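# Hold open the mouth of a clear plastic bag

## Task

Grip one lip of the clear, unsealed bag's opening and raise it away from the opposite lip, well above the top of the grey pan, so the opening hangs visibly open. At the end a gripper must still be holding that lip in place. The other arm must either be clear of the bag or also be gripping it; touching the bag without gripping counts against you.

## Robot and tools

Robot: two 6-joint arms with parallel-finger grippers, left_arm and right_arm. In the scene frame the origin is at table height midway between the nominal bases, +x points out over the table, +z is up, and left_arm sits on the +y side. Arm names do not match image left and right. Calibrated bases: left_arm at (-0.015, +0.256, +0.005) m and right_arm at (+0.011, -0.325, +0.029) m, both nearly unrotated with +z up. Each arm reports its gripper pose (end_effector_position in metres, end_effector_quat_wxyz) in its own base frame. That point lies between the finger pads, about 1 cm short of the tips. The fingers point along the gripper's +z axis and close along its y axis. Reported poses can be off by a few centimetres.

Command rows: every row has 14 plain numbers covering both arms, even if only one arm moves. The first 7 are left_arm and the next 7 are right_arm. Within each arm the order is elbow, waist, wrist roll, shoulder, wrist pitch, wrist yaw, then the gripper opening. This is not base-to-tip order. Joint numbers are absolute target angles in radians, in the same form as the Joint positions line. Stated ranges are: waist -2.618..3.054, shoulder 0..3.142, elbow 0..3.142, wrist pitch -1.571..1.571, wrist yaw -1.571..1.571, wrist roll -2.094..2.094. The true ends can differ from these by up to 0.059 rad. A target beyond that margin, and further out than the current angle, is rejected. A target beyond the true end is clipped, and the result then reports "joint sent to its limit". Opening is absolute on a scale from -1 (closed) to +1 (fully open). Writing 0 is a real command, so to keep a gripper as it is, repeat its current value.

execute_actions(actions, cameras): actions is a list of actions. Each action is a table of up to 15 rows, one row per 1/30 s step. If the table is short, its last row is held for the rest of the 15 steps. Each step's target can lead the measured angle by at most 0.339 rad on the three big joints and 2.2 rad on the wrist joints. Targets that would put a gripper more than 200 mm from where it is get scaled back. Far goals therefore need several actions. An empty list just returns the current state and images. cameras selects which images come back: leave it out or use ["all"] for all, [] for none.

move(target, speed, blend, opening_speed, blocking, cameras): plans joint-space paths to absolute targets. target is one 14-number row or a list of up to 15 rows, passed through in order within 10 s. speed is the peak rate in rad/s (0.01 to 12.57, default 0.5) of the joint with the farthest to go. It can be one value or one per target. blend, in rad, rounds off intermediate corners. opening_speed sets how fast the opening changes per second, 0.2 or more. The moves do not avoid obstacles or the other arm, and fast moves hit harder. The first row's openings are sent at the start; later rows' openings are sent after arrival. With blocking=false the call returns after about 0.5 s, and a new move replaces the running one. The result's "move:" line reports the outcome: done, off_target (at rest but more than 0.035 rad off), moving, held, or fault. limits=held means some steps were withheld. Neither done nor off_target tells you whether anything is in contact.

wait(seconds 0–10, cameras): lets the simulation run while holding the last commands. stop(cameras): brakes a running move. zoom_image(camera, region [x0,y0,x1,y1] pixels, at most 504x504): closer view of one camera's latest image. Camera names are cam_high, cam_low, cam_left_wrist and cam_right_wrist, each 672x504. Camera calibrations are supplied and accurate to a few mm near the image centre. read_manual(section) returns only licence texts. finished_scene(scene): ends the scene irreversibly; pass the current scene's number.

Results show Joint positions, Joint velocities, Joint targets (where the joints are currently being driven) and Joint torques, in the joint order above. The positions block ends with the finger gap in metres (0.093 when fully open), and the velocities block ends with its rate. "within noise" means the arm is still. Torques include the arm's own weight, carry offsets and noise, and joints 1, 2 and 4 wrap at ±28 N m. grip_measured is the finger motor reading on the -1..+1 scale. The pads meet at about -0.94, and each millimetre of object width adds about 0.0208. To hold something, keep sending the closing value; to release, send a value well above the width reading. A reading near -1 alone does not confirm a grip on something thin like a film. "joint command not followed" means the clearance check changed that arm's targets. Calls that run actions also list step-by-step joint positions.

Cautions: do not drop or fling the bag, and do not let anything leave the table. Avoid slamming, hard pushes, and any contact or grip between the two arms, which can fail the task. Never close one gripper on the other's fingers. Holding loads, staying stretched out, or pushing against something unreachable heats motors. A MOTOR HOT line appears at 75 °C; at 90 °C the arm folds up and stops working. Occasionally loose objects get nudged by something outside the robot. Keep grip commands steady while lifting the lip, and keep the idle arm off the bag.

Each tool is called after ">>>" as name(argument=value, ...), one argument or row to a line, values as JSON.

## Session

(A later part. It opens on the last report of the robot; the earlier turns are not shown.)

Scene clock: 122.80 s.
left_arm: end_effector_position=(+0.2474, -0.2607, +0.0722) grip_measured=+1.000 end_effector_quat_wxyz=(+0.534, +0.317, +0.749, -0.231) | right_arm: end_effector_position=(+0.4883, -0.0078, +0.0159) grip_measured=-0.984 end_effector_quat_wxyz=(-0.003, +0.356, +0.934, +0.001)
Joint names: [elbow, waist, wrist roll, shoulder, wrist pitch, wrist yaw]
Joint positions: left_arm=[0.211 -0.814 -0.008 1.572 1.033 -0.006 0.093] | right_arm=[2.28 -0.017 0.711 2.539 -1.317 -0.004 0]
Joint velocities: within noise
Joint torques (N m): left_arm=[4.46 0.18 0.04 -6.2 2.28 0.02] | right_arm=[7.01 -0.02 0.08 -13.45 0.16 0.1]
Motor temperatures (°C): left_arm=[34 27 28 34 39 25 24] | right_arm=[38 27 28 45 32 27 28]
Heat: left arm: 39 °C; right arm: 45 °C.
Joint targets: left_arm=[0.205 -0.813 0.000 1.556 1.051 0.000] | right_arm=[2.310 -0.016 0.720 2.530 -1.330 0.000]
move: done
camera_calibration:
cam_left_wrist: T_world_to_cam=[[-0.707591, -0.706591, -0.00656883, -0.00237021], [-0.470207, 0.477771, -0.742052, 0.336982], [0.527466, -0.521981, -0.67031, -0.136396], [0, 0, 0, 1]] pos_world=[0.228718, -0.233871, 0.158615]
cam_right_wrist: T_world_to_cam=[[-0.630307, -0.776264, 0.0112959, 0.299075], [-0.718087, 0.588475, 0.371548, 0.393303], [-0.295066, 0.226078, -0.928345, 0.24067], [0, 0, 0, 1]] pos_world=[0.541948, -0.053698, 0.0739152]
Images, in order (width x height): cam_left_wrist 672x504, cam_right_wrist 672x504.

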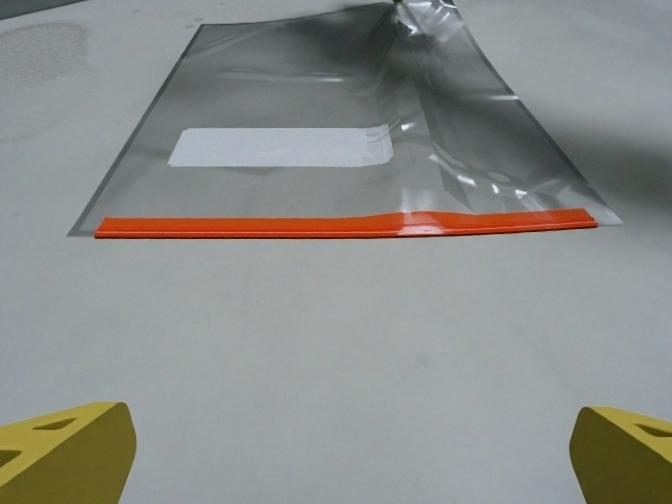

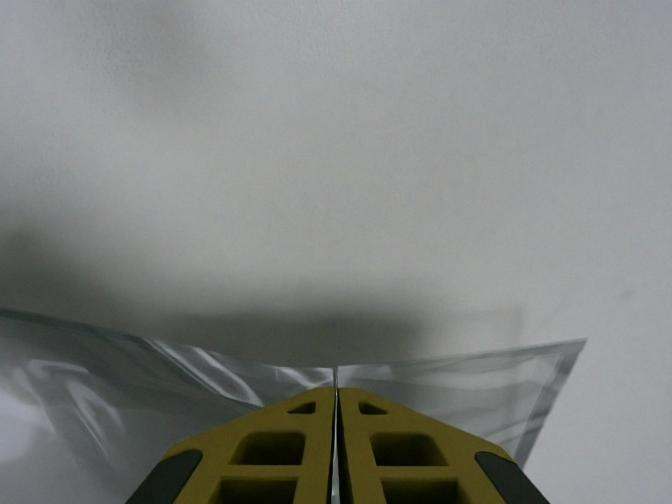

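>>> move(
  target=[0.205,-0.813,0,1.556,1.051,0,1,2.372,-0.016,0.72,2.43,-1.49,0.0,-1],
  speed=0.15,
)

>>> zoom_image(
  camera="cam_left_wrist",
  region=[180, 0, 620, 260],
)

>>> zoom_image(
  camera="cam_right_wrist",
  region=[100, 150, 600, 504],
)

>>> zoom_image(
  camera="cam_low",
  region=[250, 180, 450, 300],
)

Scene clock: 132.43 s.
left_arm: end_effector_position=(+0.2474, -0.2607, +0.0722) grip_measured=+1.000 end_effector_quat_wxyz=(+0.534, +0.317, +0.749, -0.231) | right_arm: end_effector_position=(+0.4689, -0.0074, +0.0606) grip_measured=-0.985 end_effector_quat_wxyz=(-0.020, +0.356, +0.934, -0.005)
Joint names: [elbow, waist, wrist roll, shoulder, wrist pitch, wrist yaw]
Joint positions: left_arm=[0.211 -0.814 -0.008 1.572 1.033 -0.006 0.093] | right_arm=[2.343 -0.017 0.711 2.478 -1.477 -0.004 0]
Joint velocities: within noise
Joint torques (N m): left_arm=[4.48 0.18 0.04 -6.22 2.28 0.03] | right_arm=[6.83 -0.05 0.08 -16.36 0.11 0.09]
Motor temperatures (°C): left_arm=[34 27 28 34 39 25 24] | right_arm=[39 27 28 47 31 27 28]
Heat: left arm: 39 °C; right arm: 47 °C.
Joint targets: left_arm=[0.205 -0.813 0.000 1.556 1.051 0.000] | right_arm=[2.372 -0.016 0.720 2.430 -1.490 0.000]
move: off_target (right_arm); right_arm: the shoulder is farthest, 0.048 rad from its target
camera_calibration:
cam_left_wrist: T_world_to_cam=[[-0.707591, -0.706591, -0.00656883, -0.00237021], [-0.470207, 0.477771, -0.742052, 0.336982], [0.527466, -0.521981, -0.67031, -0.136396], [0, 0, 0, 1]] pos_world=[0.228718, -0.233871, 0.158615]
cam_right_wrist: T_world_to_cam=[[-0.629827, -0.776048, 0.0326782, 0.285092], [-0.704528, 0.588485, 0.396642, 0.354806], [-0.327044, 0.226793, -0.917391, 0.290771], [0, 0, 0, 1]] pos_world=[0.524624, -0.0534977, 0.116703]

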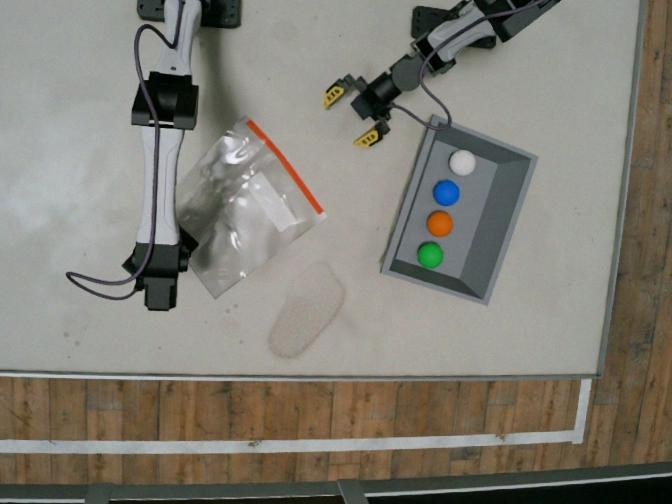

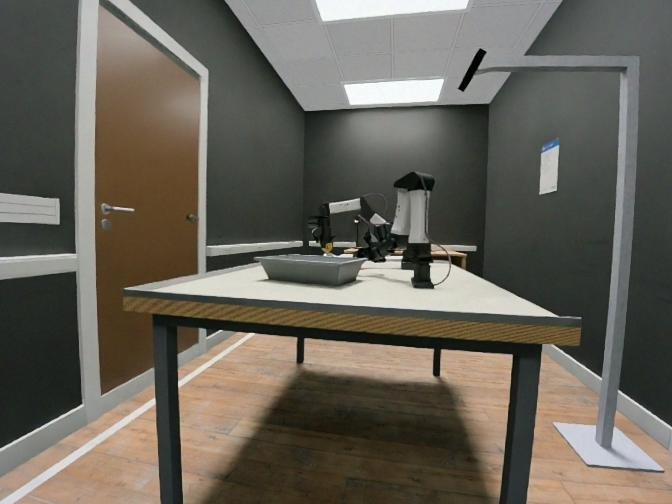

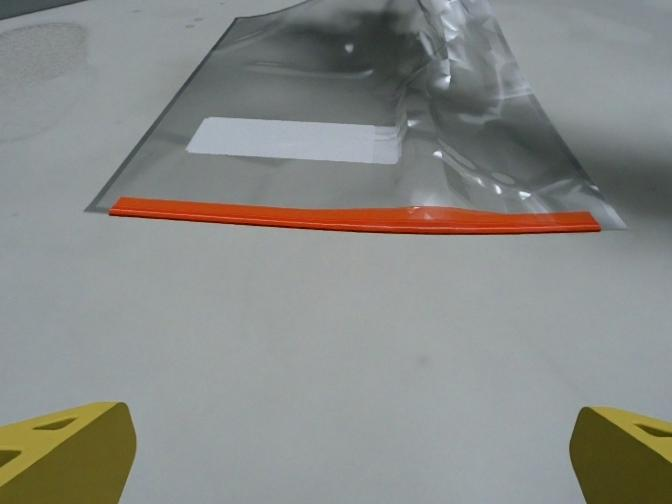

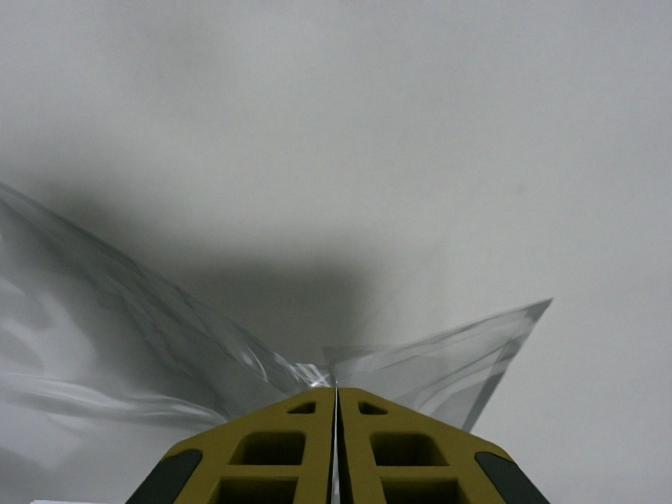

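Scaled by 1.145 from the camera's 672x504 image, which has a finer 960x720 frame.

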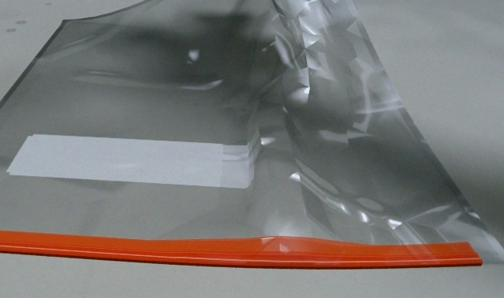

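Scaled by 1.008 from the camera's 672x504 image, which has a finer 960x720 frame.

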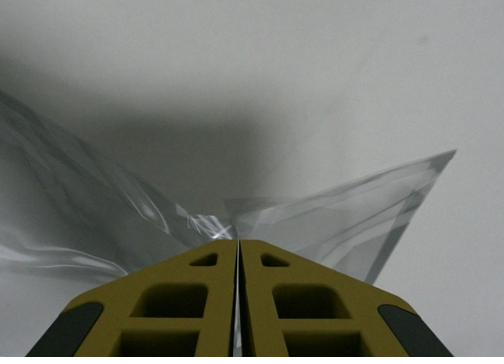

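Scaled by 2.520 from the camera's 672x504 image, which has a finer 960x720 frame.

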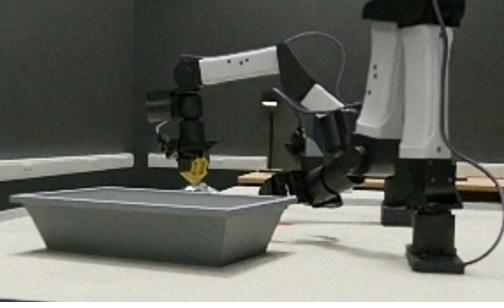

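>>> zoom_image(
  camera="cam_left_wrist",
  region=[210, 0, 370, 70],
)

>>> zoom_image(
  camera="cam_right_wrist",
  region=[320, 150, 560, 390],
)

>>> zoom_image(
  camera="cam_right_wrist",
  region=[0, 150, 330, 450],
)

Scaled by 3.150 from the camera's 672x504 image, which has a finer 960x720 frame.

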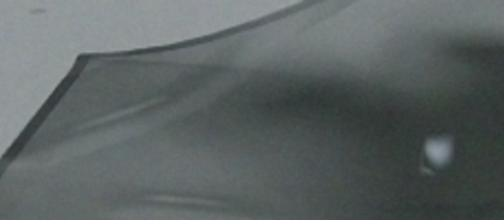

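Scaled by 2.100 from the camera's 672x504 image, which has a finer 960x720 frame.

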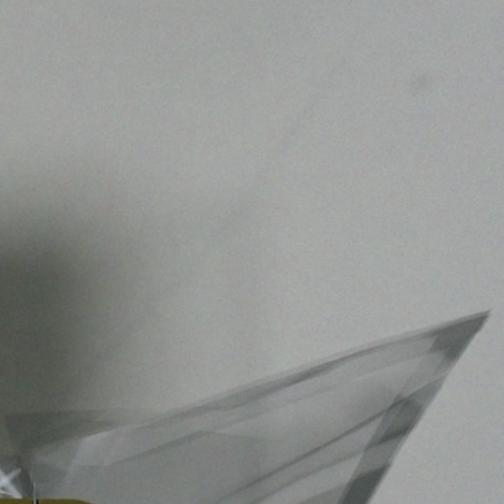

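Scaled by 1.527 from the camera's 672x504 image, which has a finer 960x720 frame.

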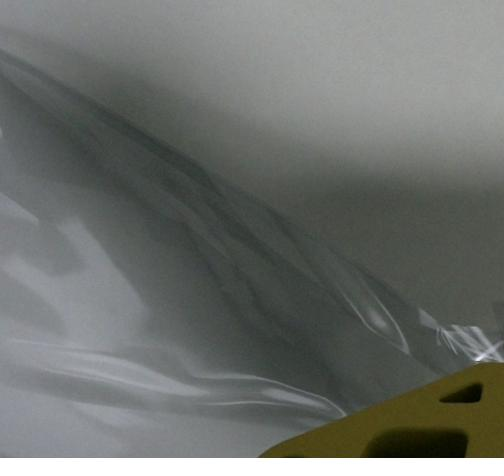

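>>> move(
  target=[
    [0.205,-0.813,0,1.556,1.051,0,1,2.26,-0.016,0.72,2.535,-1.28,0.0,-1],
    [0.205,-0.813,0,1.556,1.051,0,1,2.26,-0.016,0.72,2.535,-1.28,0.0,-0.3],
    [0.205,-0.813,0,1.556,1.051,0,1,2.4,-0.016,0.72,2.40,-1.52,0.0,-0.3],
  ],
  speed=[0.2,0.2,0.3],
  opening_speed=1.0,
)

>>> zoom_image(
  camera="cam_left_wrist",
  region=[60, 150, 480, 270],
)

>>> zoom_image(
  camera="cam_right_wrist",
  region=[100, 150, 600, 504],
)

Scene clock: 148.97 s.
left_arm: end_effector_position=(+0.2474, -0.2607, +0.0722) grip_measured=+1.000 end_effector_quat_wxyz=(+0.534, +0.317, +0.749, -0.231) | right_arm: end_effector_position=(+0.4694, -0.0074, +0.0857) grip_measured=-0.302 end_effector_quat_wxyz=(-0.001, +0.356, +0.934, +0.002)
Joint names: [elbow, waist, wrist roll, shoulder, wrist pitch, wrist yaw]
Joint positions: left_arm=[0.211 -0.814 -0.008 1.572 1.033 -0.006 0.093] | right_arm=[2.375 -0.017 0.711 2.439 -1.508 -0.004 0.031]
Joint velocities: within noise
Joint torques (N m): left_arm=[4.45 0.17 0.04 -6.22 2.28 0.03] | right_arm=[6.57 -0.03 0.08 -15.49 0.2 0.09]
Motor temperatures (°C): left_arm=[34 27 28 34 40 25 24] | right_arm=[38 27 28 52 31 27 28]
Heat: left arm: 40 °C; right arm: 52 °C.
Joint targets: left_arm=[0.205 -0.813 0.000 1.556 1.051 0.000] | right_arm=[2.400 -0.016 0.720 2.400 -1.520 0.000]
move: off_target (right_arm); right_arm: the shoulder is farthest, 0.039 rad from its target
camera_calibration:
cam_left_wrist: T_world_to_cam=[[-0.707591, -0.706591, -0.00656883, -0.00237021], [-0.470207, 0.477771, -0.742052, 0.336982], [0.527466, -0.521981, -0.67031, -0.136396], [0, 0, 0, 1]] pos_world=[0.228718, -0.233871, 0.158615]
cam_right_wrist: T_world_to_cam=[[-0.630626, -0.776039, 0.00866658, 0.287036], [-0.719422, 0.588734, 0.368544, 0.354511], [-0.291107, 0.226178, -0.92957, 0.298156], [0, 0, 0, 1]] pos_world=[0.522851, -0.0533981, 0.144017]

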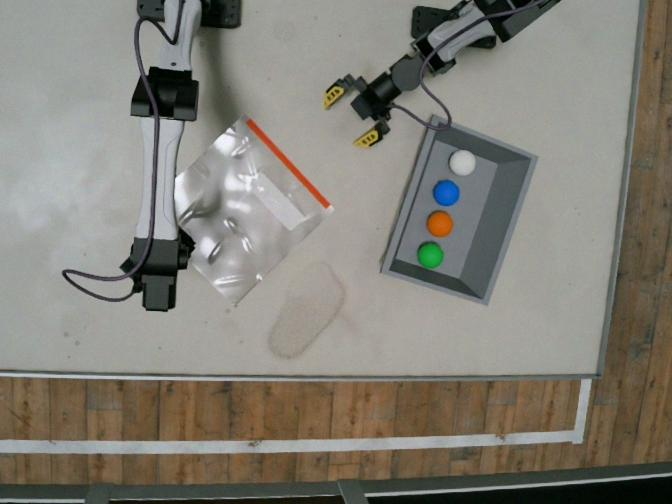

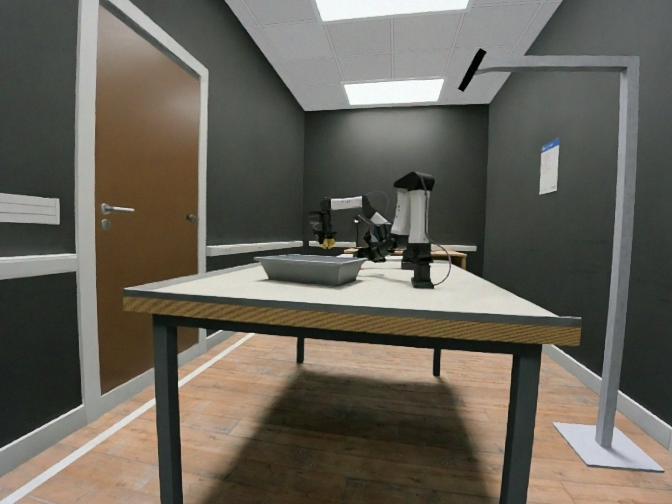

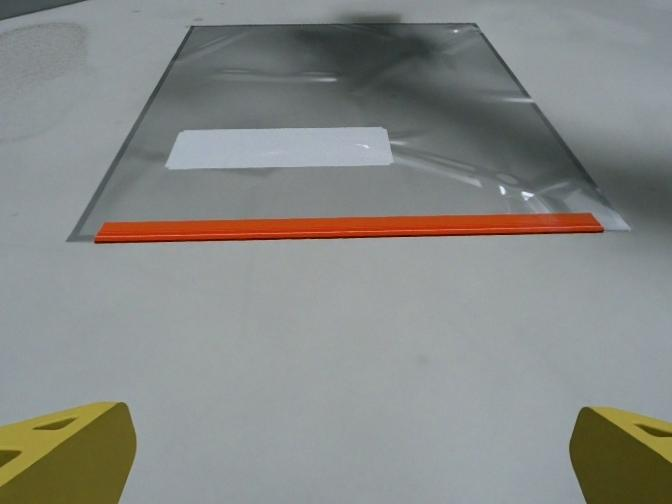

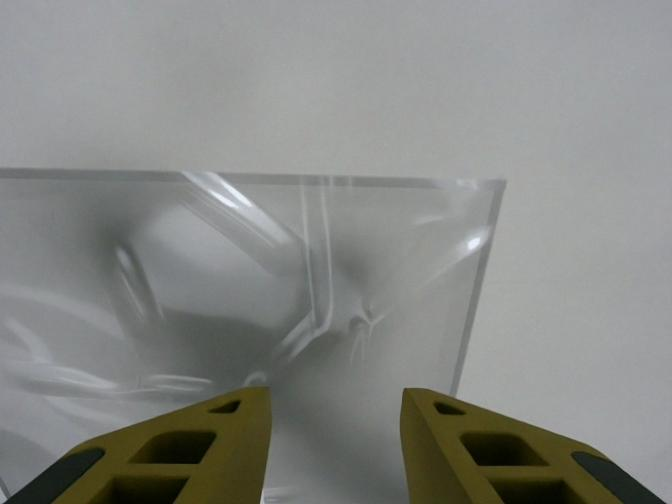

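Scaled by 1.200 from the camera's 672x504 image, which has a finer 960x720 frame.

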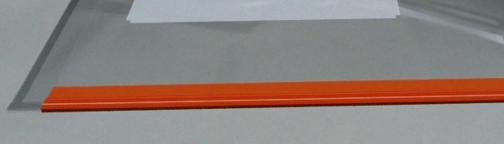

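Scaled by 1.008 from the camera's 672x504 image, which has a finer 960x720 frame.

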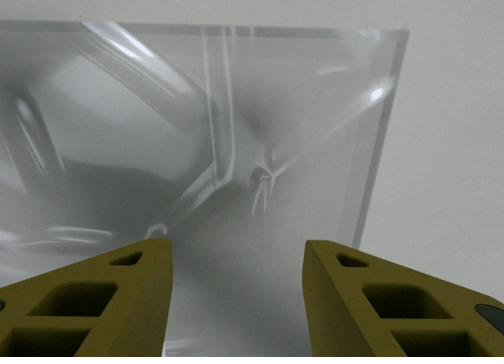

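>>> move(
  target=[
    [0.205,-0.813,0,1.556,1.051,0,-0.1,1.8,-0.1,0.3,2.0,-0.9,0.0,1],
    [1.823,-0.80,0,2.24,-0.726,0,-0.1,0.35,-0.9,0.0,1.56,1.1,0.0,1],
  ],
  speed=0.7,
)

>>> zoom_image(
  camera="cam_left_wrist",
  region=[100, 150, 600, 504],
)

Scene clock: 166.50 s.
left_arm: end_effector_position=(+0.3681, -0.3815, +0.0555) grip_measured=-0.097 end_effector_quat_wxyz=(+0.198, +0.378, +0.900, -0.082) | right_arm: end_effector_position=(+0.2514, -0.3129, +0.1281) grip_measured=+1.000 end_effector_quat_wxyz=(+0.586, +0.332, +0.685, -0.277)
Joint names: [elbow, waist, wrist roll, shoulder, wrist pitch, wrist yaw]
Joint positions: left_arm=[1.796 -0.805 -0.008 2.225 -0.708 -0.006 0.041] | right_arm=[0.355 -0.895 0.01 1.584 1.068 -0.003 0.093]
Joint velocities: within noise
Joint torques (N m): left_arm=[9.89 0.57 0.03 -11.44 0.91 0.02] | right_arm=[3.58 -0.64 -0.13 -7.32 2.5 0.05]
Motor temperatures (°C): left_arm=[34 27 28 35 40 25 24] | right_arm=[39 27 28 56 32 27 28]
Heat: left arm: 40 °C; right arm: 56 °C.
Joint targets: left_arm=[1.823 -0.800 0.000 2.240 -0.726 0.000] | right_arm=[0.350 -0.900 0.000 1.560 1.100 0.000]
move: done
camera_calibration:
cam_left_wrist: T_world_to_cam=[[-0.71047, -0.703285, -0.0249485, 0.000944203], [-0.702778, 0.710906, -0.0267435, 0.573893], [0.0365444, -0.00146718, -0.999331, 0.123238], [0, 0, 0, 1]] pos_world=[0.399487, -0.407139, 0.138527]
cam_right_wrist: T_world_to_cam=[[-0.781016, -0.623409, 0.0370803, -0.0059933], [-0.342486, 0.377909, -0.860168, 0.358594], [0.522223, -0.684504, -0.508661, -0.200183], [0, 0, 0, 1]] pos_world=[0.222673, -0.276278, 0.206848]

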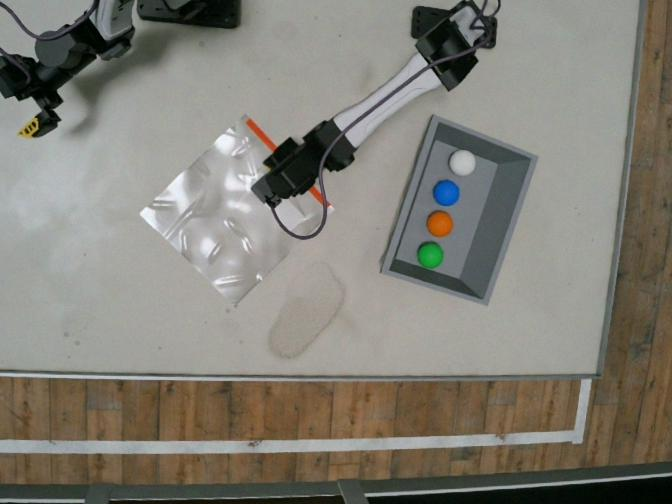

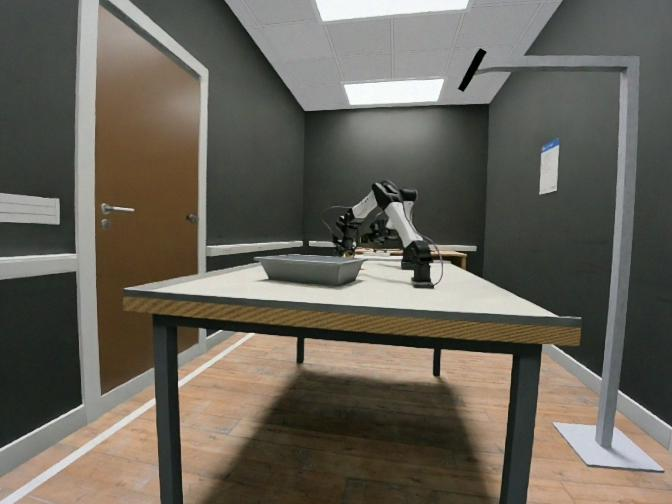

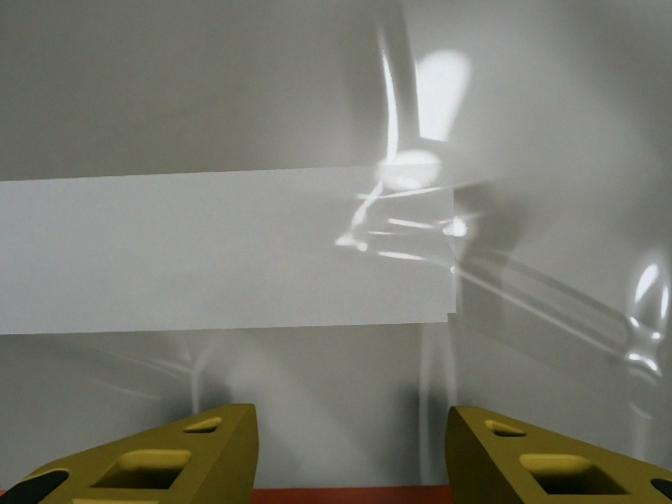

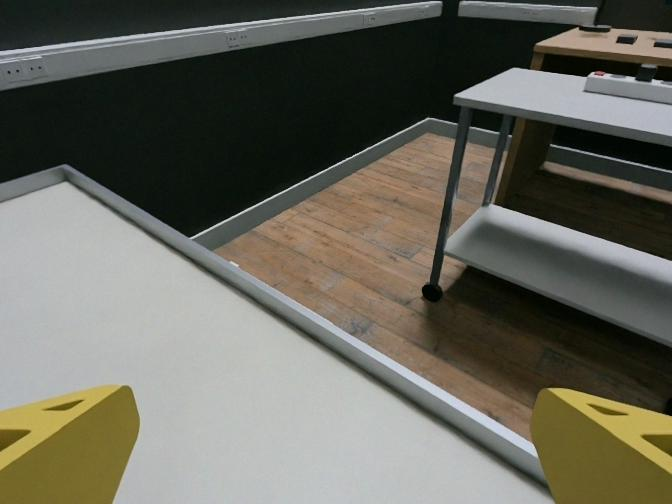

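Scaled by 1.008 from the camera's 672x504 image, which has a finer 960x720 frame.

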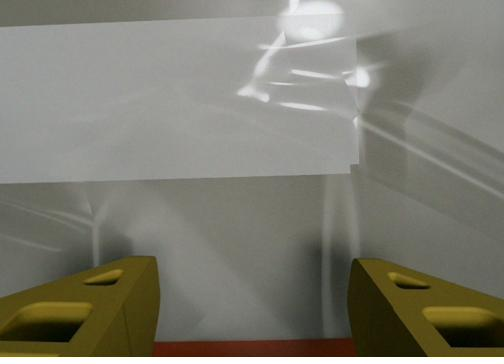

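>>> move(
  target=[1.610,-0.80,0,2.195,-0.570,0,-0.1,0.35,-0.9,0.0,1.56,1.1,0.0,1],
  speed=0.3,
  cameras=["cam_left_wrist"],
)

>>> move(
  target=[1.577,-0.80,0,2.221,-0.51,0,-0.1,0.35,-0.9,0.0,1.56,1.1,0.0,1],
  speed=0.1,
  cameras=["cam_left_wrist"],
)

>>> move(
  target=[1.562,-0.80,0,2.232,-0.485,0,-0.1,0.35,-0.9,0.0,1.56,1.1,0.0,1],
  speed=0.08,
  cameras=["cam_left_wrist"],
)

Scene clock: 178.13 s.
left_arm: end_effector_position=(+0.3579, -0.3712, +0.0237) grip_measured=-0.098 end_effector_quat_wxyz=(+0.197, +0.379, +0.901, -0.082) | right_arm: end_effector_position=(+0.2514, -0.3130, +0.1283) grip_measured=+1.000 end_effector_quat_wxyz=(+0.586, +0.332, +0.685, -0.277)
Joint names: [elbow, waist, wrist roll, shoulder, wrist pitch, wrist yaw]
Joint positions: left_arm=[1.632 -0.805 -0.008 2.204 -0.569 -0.005 0.041] | right_arm=[0.355 -0.895 0.009 1.584 1.069 -0.003 0.093]
Joint velocities: within noise
Joint torques (N m): left_arm=[5.08 0.57 0.03 -13.39 1.09 0.01] | right_arm=[3.55 -0.64 -0.11 -7.34 2.48 0.05]
Motor temperatures (°C): left_arm=[35 27 28 38 38 25 24] | right_arm=[38 27 28 53 37 27 28]
Heat: left arm: 38 °C; right arm: 53 °C.
Joint targets: left_arm=[1.610 -0.800 0.000 2.195 -0.570 0.000] | right_arm=[0.350 -0.900 0.000 1.560 1.100 0.000]
move: done
camera_calibration:
cam_left_wrist: T_world_to_cam=[[-0.710856, -0.70293, -0.0239415, 0.000328155], [-0.702556, 0.711259, -0.0229239, 0.558477], [0.0331425, 0.000524701, -0.99945, 0.0937608], [0, 0, 0, 1]] pos_world=[0.389487, -0.39704, 0.10652]
Images, in order (width x height): cam_left_wrist 672x504.

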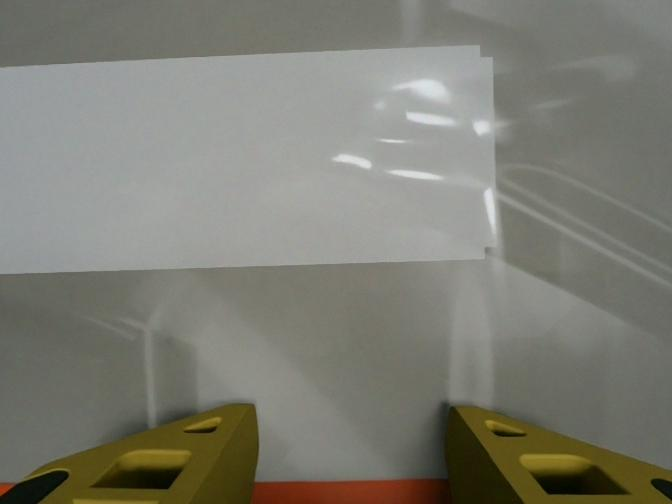

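Scene clock: 179.20 s.
left_arm: end_effector_position=(+0.3647, -0.3783, +0.0234) grip_measured=-0.098 end_effector_quat_wxyz=(+0.221, +0.376, +0.895, -0.093) | right_arm: end_effector_position=(+0.2514, -0.3130, +0.1283) grip_measured=+1.000 end_effector_quat_wxyz=(+0.586, +0.332, +0.685, -0.277)
Joint names: [elbow, waist, wrist roll, shoulder, wrist pitch, wrist yaw]
Joint positions: left_arm=[1.606 -0.805 -0.008 2.204 -0.488 -0.005 0.041] | right_arm=[0.355 -0.895 0.009 1.584 1.069 -0.003 0.093]
Joint velocities: within noise
Joint torques (N m): left_arm=[4.48 0.59 0.03 -10.88 0.96 0.01] | right_arm=[3.54 -0.64 -0.1 -7.35 2.49 0.05]
Motor temperatures (°C): left_arm=[35 27 28 38 37 25 24] | right_arm=[38 27 28 53 38 27 28]
Heat: left arm: 38 °C; right arm: 53 °C.
Joint targets: left_arm=[1.577 -0.800 0.000 2.221 -0.510 0.000] | right_arm=[0.350 -0.900 0.000 1.560 1.100 0.000]
move: done
camera_calibration:
cam_left_wrist: T_world_to_cam=[[-0.709976, -0.703845, -0.0231554, -0.000466889], [-0.700596, 0.709269, -0.0781193, 0.568093], [0.0714072, -0.0392402, -0.996675, 0.0642335], [0, 0, 0, 1]] pos_world=[0.393085, -0.400738, 0.108388]
Images, in order (width x height): cam_left_wrist 672x504.

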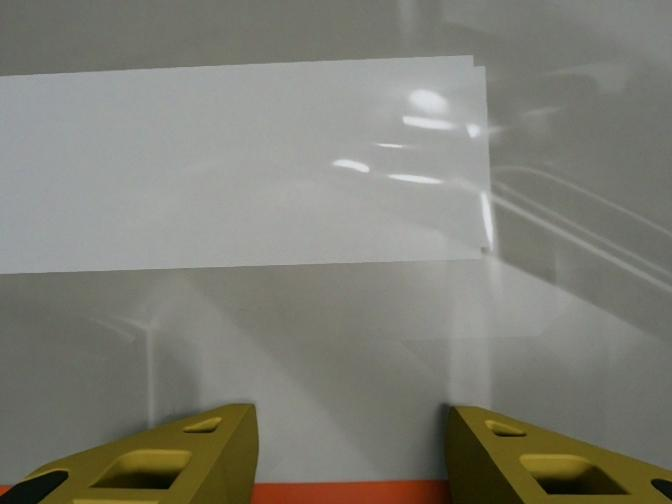

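Scene clock: 180.07 s.
left_arm: end_effector_position=(+0.3674, -0.3811, +0.0232) grip_measured=-0.098 end_effector_quat_wxyz=(+0.232, +0.375, +0.892, -0.097) | right_arm: end_effector_position=(+0.2514, -0.3130, +0.1283) grip_measured=+1.000 end_effector_quat_wxyz=(+0.586, +0.332, +0.685, -0.277)
Joint names: [elbow, waist, wrist roll, shoulder, wrist pitch, wrist yaw]
Joint positions: left_arm=[1.594 -0.805 -0.008 2.204 -0.453 -0.005 0.041] | right_arm=[0.355 -0.895 0.009 1.584 1.069 -0.003 0.093]
Joint velocities: within noise
Joint torques (N m): left_arm=[4.23 0.58 0.03 -9.8 0.88 0.01] | right_arm=[3.55 -0.62 -0.11 -7.34 2.49 0.05]
Motor temperatures (°C): left_arm=[35 27 28 39 37 25 24] | right_arm=[38 26 28 53 38 27 28]
Heat: left arm: 39 °C; right arm: 53 °C.
Joint targets: left_arm=[1.562 -0.800 0.000 2.232 -0.485 0.000] | right_arm=[0.350 -0.900 0.000 1.560 1.100 0.000]
move: done
camera_calibration:
cam_left_wrist: T_world_to_cam=[[-0.709631, -0.704206, -0.0227563, -0.000768976], [-0.699122, 0.707783, -0.101349, 0.571326], [0.0874773, -0.0560111, -0.994591, 0.051409], [0, 0, 0, 1]] pos_world=[0.394384, -0.402037, 0.109017]
Images, in order (width x height): cam_left_wrist 672x504.

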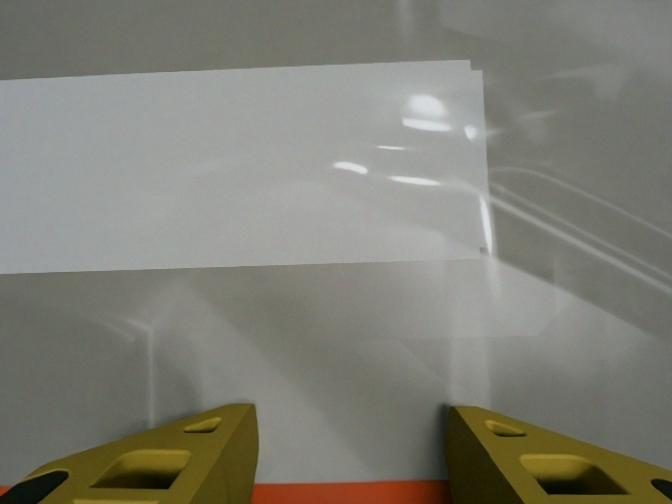

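>>> move(
  target=[1.562,-0.80,0,2.232,-0.485,0,-1,0.35,-0.9,0.0,1.56,1.1,0.0,1],
  opening_speed=0.5,
  cameras=["cam_left_wrist"],
)

>>> move(
  target=[1.72,-0.80,0,2.19,-0.68,0,-1,0.35,-0.9,0.0,1.56,1.1,0.0,1],
  speed=0.15,
)

>>> zoom_image(
  camera="cam_high",
  region=[130, 100, 350, 310],
)

Scene clock: 187.90 s.
left_arm: end_effector_position=(+0.3678, -0.3825, +0.0239) grip_measured=-0.975 end_effector_quat_wxyz=(+0.234, +0.375, +0.891, -0.100) | right_arm: end_effector_position=(+0.2514, -0.3130, +0.1283) grip_measured=+1.000 end_effector_quat_wxyz=(+0.586, +0.332, +0.685, -0.277)
Joint names: [elbow, waist, wrist roll, shoulder, wrist pitch, wrist yaw]
Joint positions: left_arm=[1.594 -0.805 -0.008 2.204 -0.446 -0.001 0] | right_arm=[0.355 -0.895 0.009 1.584 1.069 -0.003 0.093]
Joint velocities: within noise
Joint torques (N m): left_arm=[4.26 0.59 0.04 -9.81 0.83 -0.03] | right_arm=[3.56 -0.64 -0.11 -7.36 2.49 0.06]
Motor temperatures (°C): left_arm=[35 27 28 40 37 25 24] | right_arm=[38 26 28 51 40 27 28]
Heat: left arm: 40 °C; right arm: 51 °C.
Joint targets: left_arm=[1.562 -0.800 0.000 2.232 -0.485 0.000] | right_arm=[0.350 -0.900 0.000 1.560 1.100 0.000]
move: off_target (left_arm); left_arm: the wrist pitch is farthest, 0.039 rad from its target
camera_calibration:
cam_left_wrist: T_world_to_cam=[[-0.71102, -0.702914, -0.0190562, -0.000580662], [-0.697522, 0.708476, -0.10735, 0.572506], [0.0889584, -0.0630356, -0.994039, 0.0487582], [0, 0, 0, 1]] pos_world=[0.394585, -0.402942, 0.109915]
Images, in order (width x height): cam_left_wrist 672x504.

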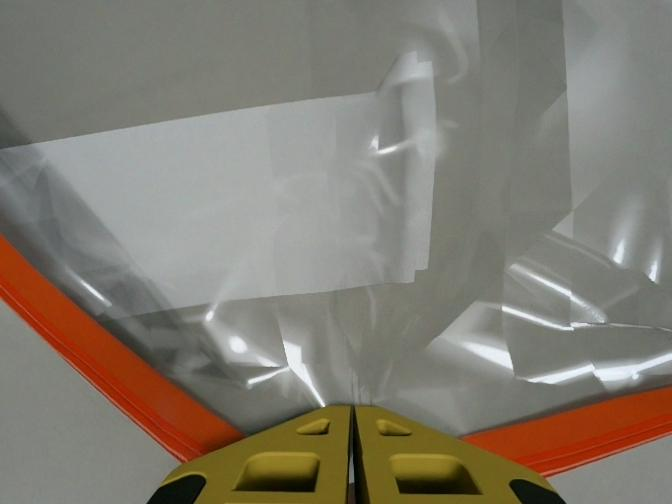

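Scene clock: 189.77 s.
left_arm: end_effector_position=(+0.3558, -0.3702, +0.0356) grip_measured=-0.976 end_effector_quat_wxyz=(+0.182, +0.380, +0.903, -0.078) | right_arm: end_effector_position=(+0.2514, -0.3130, +0.1283) grip_measured=+1.000 end_effector_quat_wxyz=(+0.586, +0.332, +0.685, -0.277)
Joint names: [elbow, waist, wrist roll, shoulder, wrist pitch, wrist yaw]
Joint positions: left_arm=[1.694 -0.805 -0.008 2.204 -0.662 0 0] | right_arm=[0.355 -0.895 0.009 1.584 1.069 -0.003 0.093]
Joint velocities: within noise
Joint torques (N m): left_arm=[9.62 0.58 0.04 -13.96 0.84 -0.04] | right_arm=[3.59 -0.65 -0.1 -7.34 2.48 0.05]
Motor temperatures (°C): left_arm=[35 27 28 41 37 25 24] | right_arm=[38 26 28 51 40 27 28]
Heat: left arm: 41 °C; right arm: 51 °C.
Joint targets: left_arm=[1.720 -0.800 0.000 2.190 -0.680 0.000] | right_arm=[0.350 -0.900 0.000 1.560 1.100 0.000]
move: done
camera_calibration:
cam_left_wrist: T_world_to_cam=[[-0.712798, -0.701089, -0.0198168, 0.0010923], [-0.701315, 0.71281, 0.00770335, 0.555628], [0.00872484, 0.0193887, -0.999774, 0.121456], [0, 0, 0, 1]] pos_world=[0.389389, -0.397646, 0.11717]
cam_right_wrist: T_world_to_cam=[[-0.781009, -0.623392, 0.0375252, -0.00602713], [-0.342175, 0.376877, -0.860744, 0.358494], [0.522438, -0.685089, -0.507654, -0.20043], [0, 0, 0, 1]] pos_world=[0.222673, -0.276178, 0.207049]

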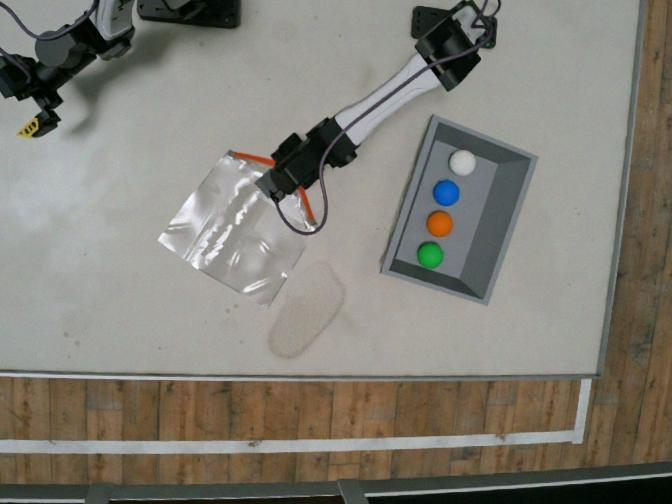

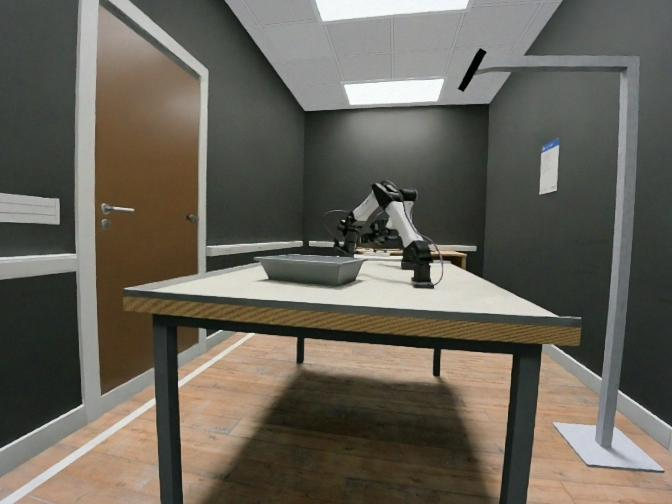

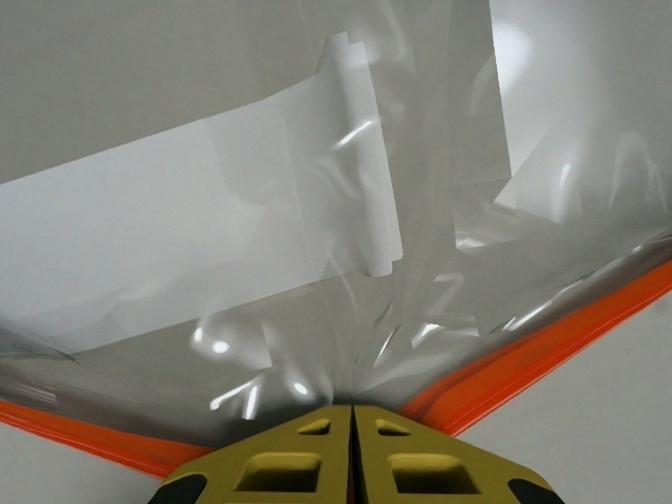

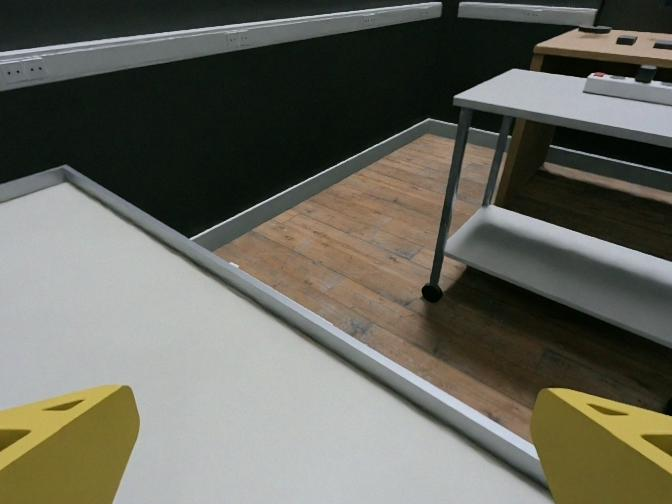

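Scaled by 2.291 from the camera's 672x504 image, which has a finer 960x720 frame.

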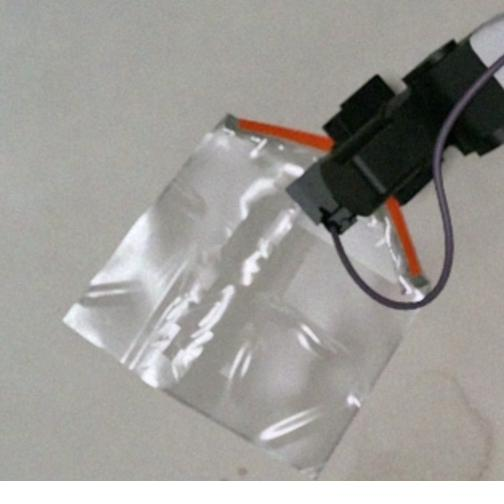

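>>> move(
  target=[1.933,-0.80,0,2.083,-0.995,0,-1,0.35,-0.9,0.0,1.56,1.1,0.0,1],
  speed=0.25,
)

>>> zoom_image(
  camera="cam_low",
  region=[260, 170, 460, 300],
)

>>> zoom_image(
  camera="cam_left_wrist",
  region=[100, 150, 600, 504],
)

>>> zoom_image(
  camera="cam_high",
  region=[130, 100, 350, 310],
)

Scene clock: 197.30 s.
left_arm: end_effector_position=(+0.3465, -0.3605, +0.1249) grip_measured=-0.976 end_effector_quat_wxyz=(+0.178, +0.381, +0.904, -0.077) | right_arm: end_effector_position=(+0.2514, -0.3130, +0.1283) grip_measured=+1.000 end_effector_quat_wxyz=(+0.586, +0.332, +0.685, -0.277)
Joint names: [elbow, waist, wrist roll, shoulder, wrist pitch, wrist yaw]
Joint positions: left_arm=[1.908 -0.805 -0.008 2.112 -0.978 0 0] | right_arm=[0.355 -0.895 0.009 1.584 1.069 -0.003 0.093]
Joint velocities: within noise
Joint torques (N m): left_arm=[9.73 0.57 0.04 -14.82 0.82 -0.04] | right_arm=[3.55 -0.64 -0.11 -7.35 2.48 0.05]
Motor temperatures (°C): left_arm=[36 27 28 44 36 25 24] | right_arm=[37 26 28 50 41 27 28]
Heat: left arm: 44 °C; right arm: 50 °C.
Joint targets: left_arm=[1.933 -0.800 0.000 2.083 -0.995 0.000] | right_arm=[0.350 -0.900 0.000 1.560 1.100 0.000]
move: done
camera_calibration:
cam_left_wrist: T_world_to_cam=[[-0.712929, -0.700953, -0.0199511, 0.00316172], [-0.701232, 0.712734, 0.0168285, 0.540272], [0.00242384, 0.0259879, -0.999659, 0.21516], [0, 0, 0, 1]] pos_world=[0.380589, -0.388446, 0.206058]
cam_right_wrist: T_world_to_cam=[[-0.781009, -0.623392, 0.0375252, -0.00602713], [-0.342175, 0.376877, -0.860744, 0.358494], [0.522438, -0.685089, -0.507654, -0.20043], [0, 0, 0, 1]] pos_world=[0.222673, -0.276178, 0.207049]

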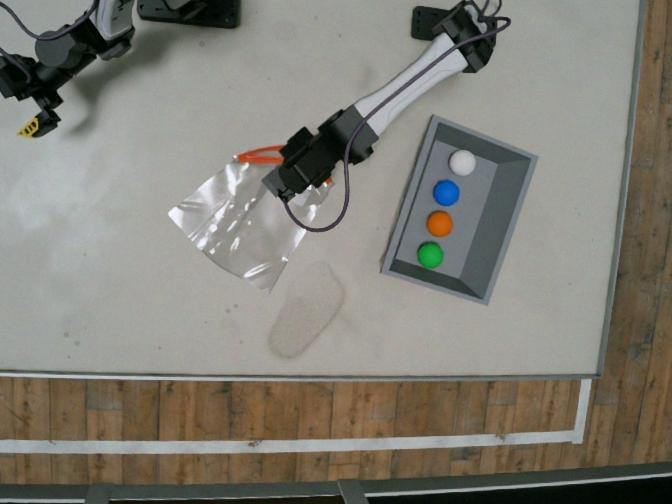

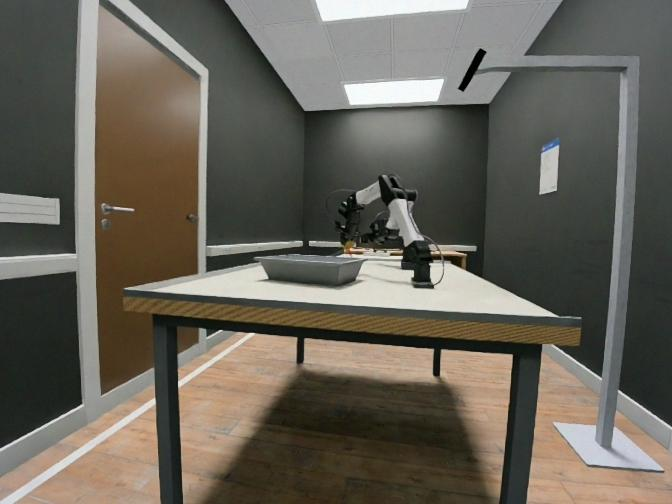

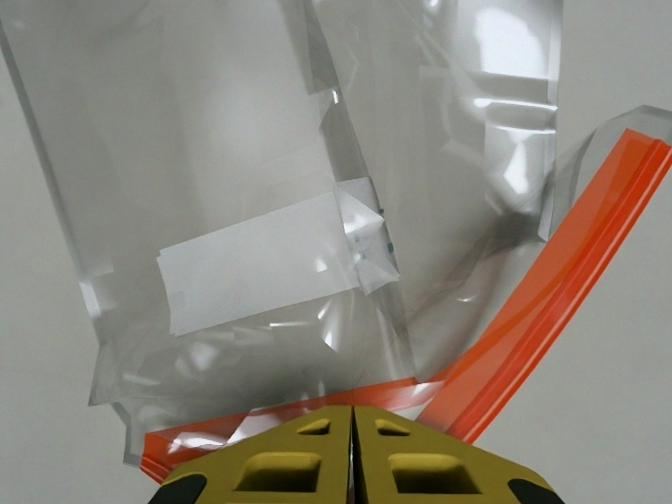

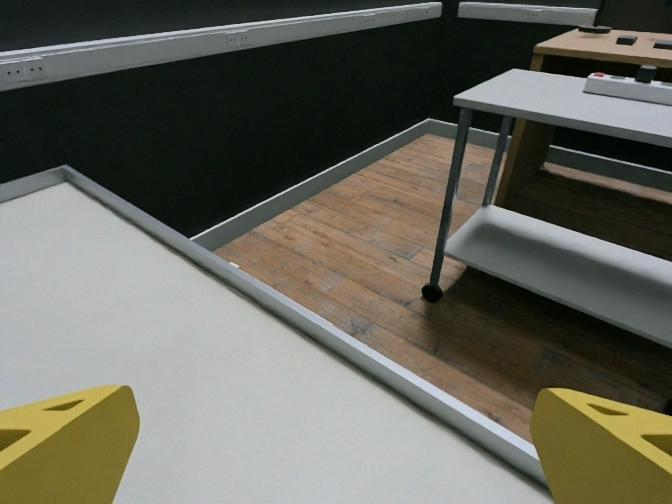

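Scaled by 2.520 from the camera's 672x504 image, which has a finer 960x720 frame.

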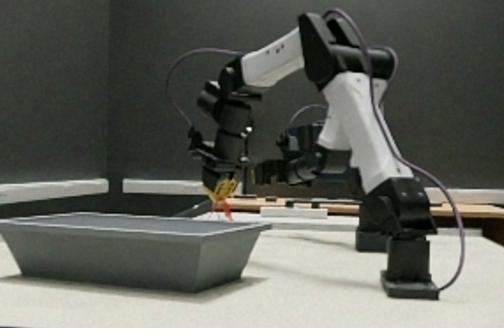

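Scaled by 1.008 from the camera's 672x504 image, which has a finer 960x720 frame.

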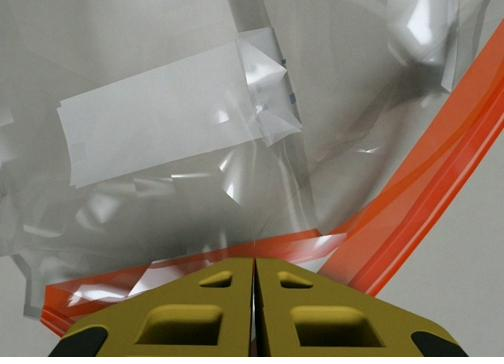

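Scaled by 2.291 from the camera's 672x504 image, which has a finer 960x720 frame.

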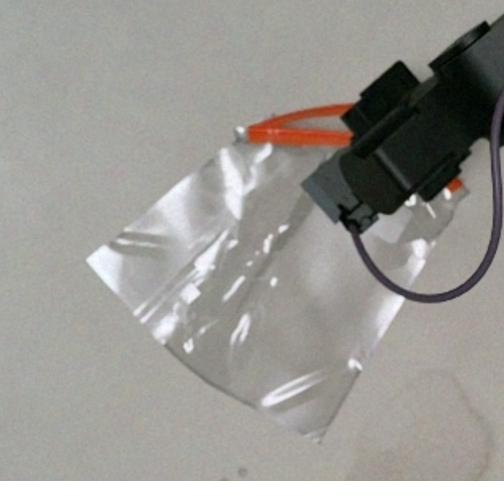

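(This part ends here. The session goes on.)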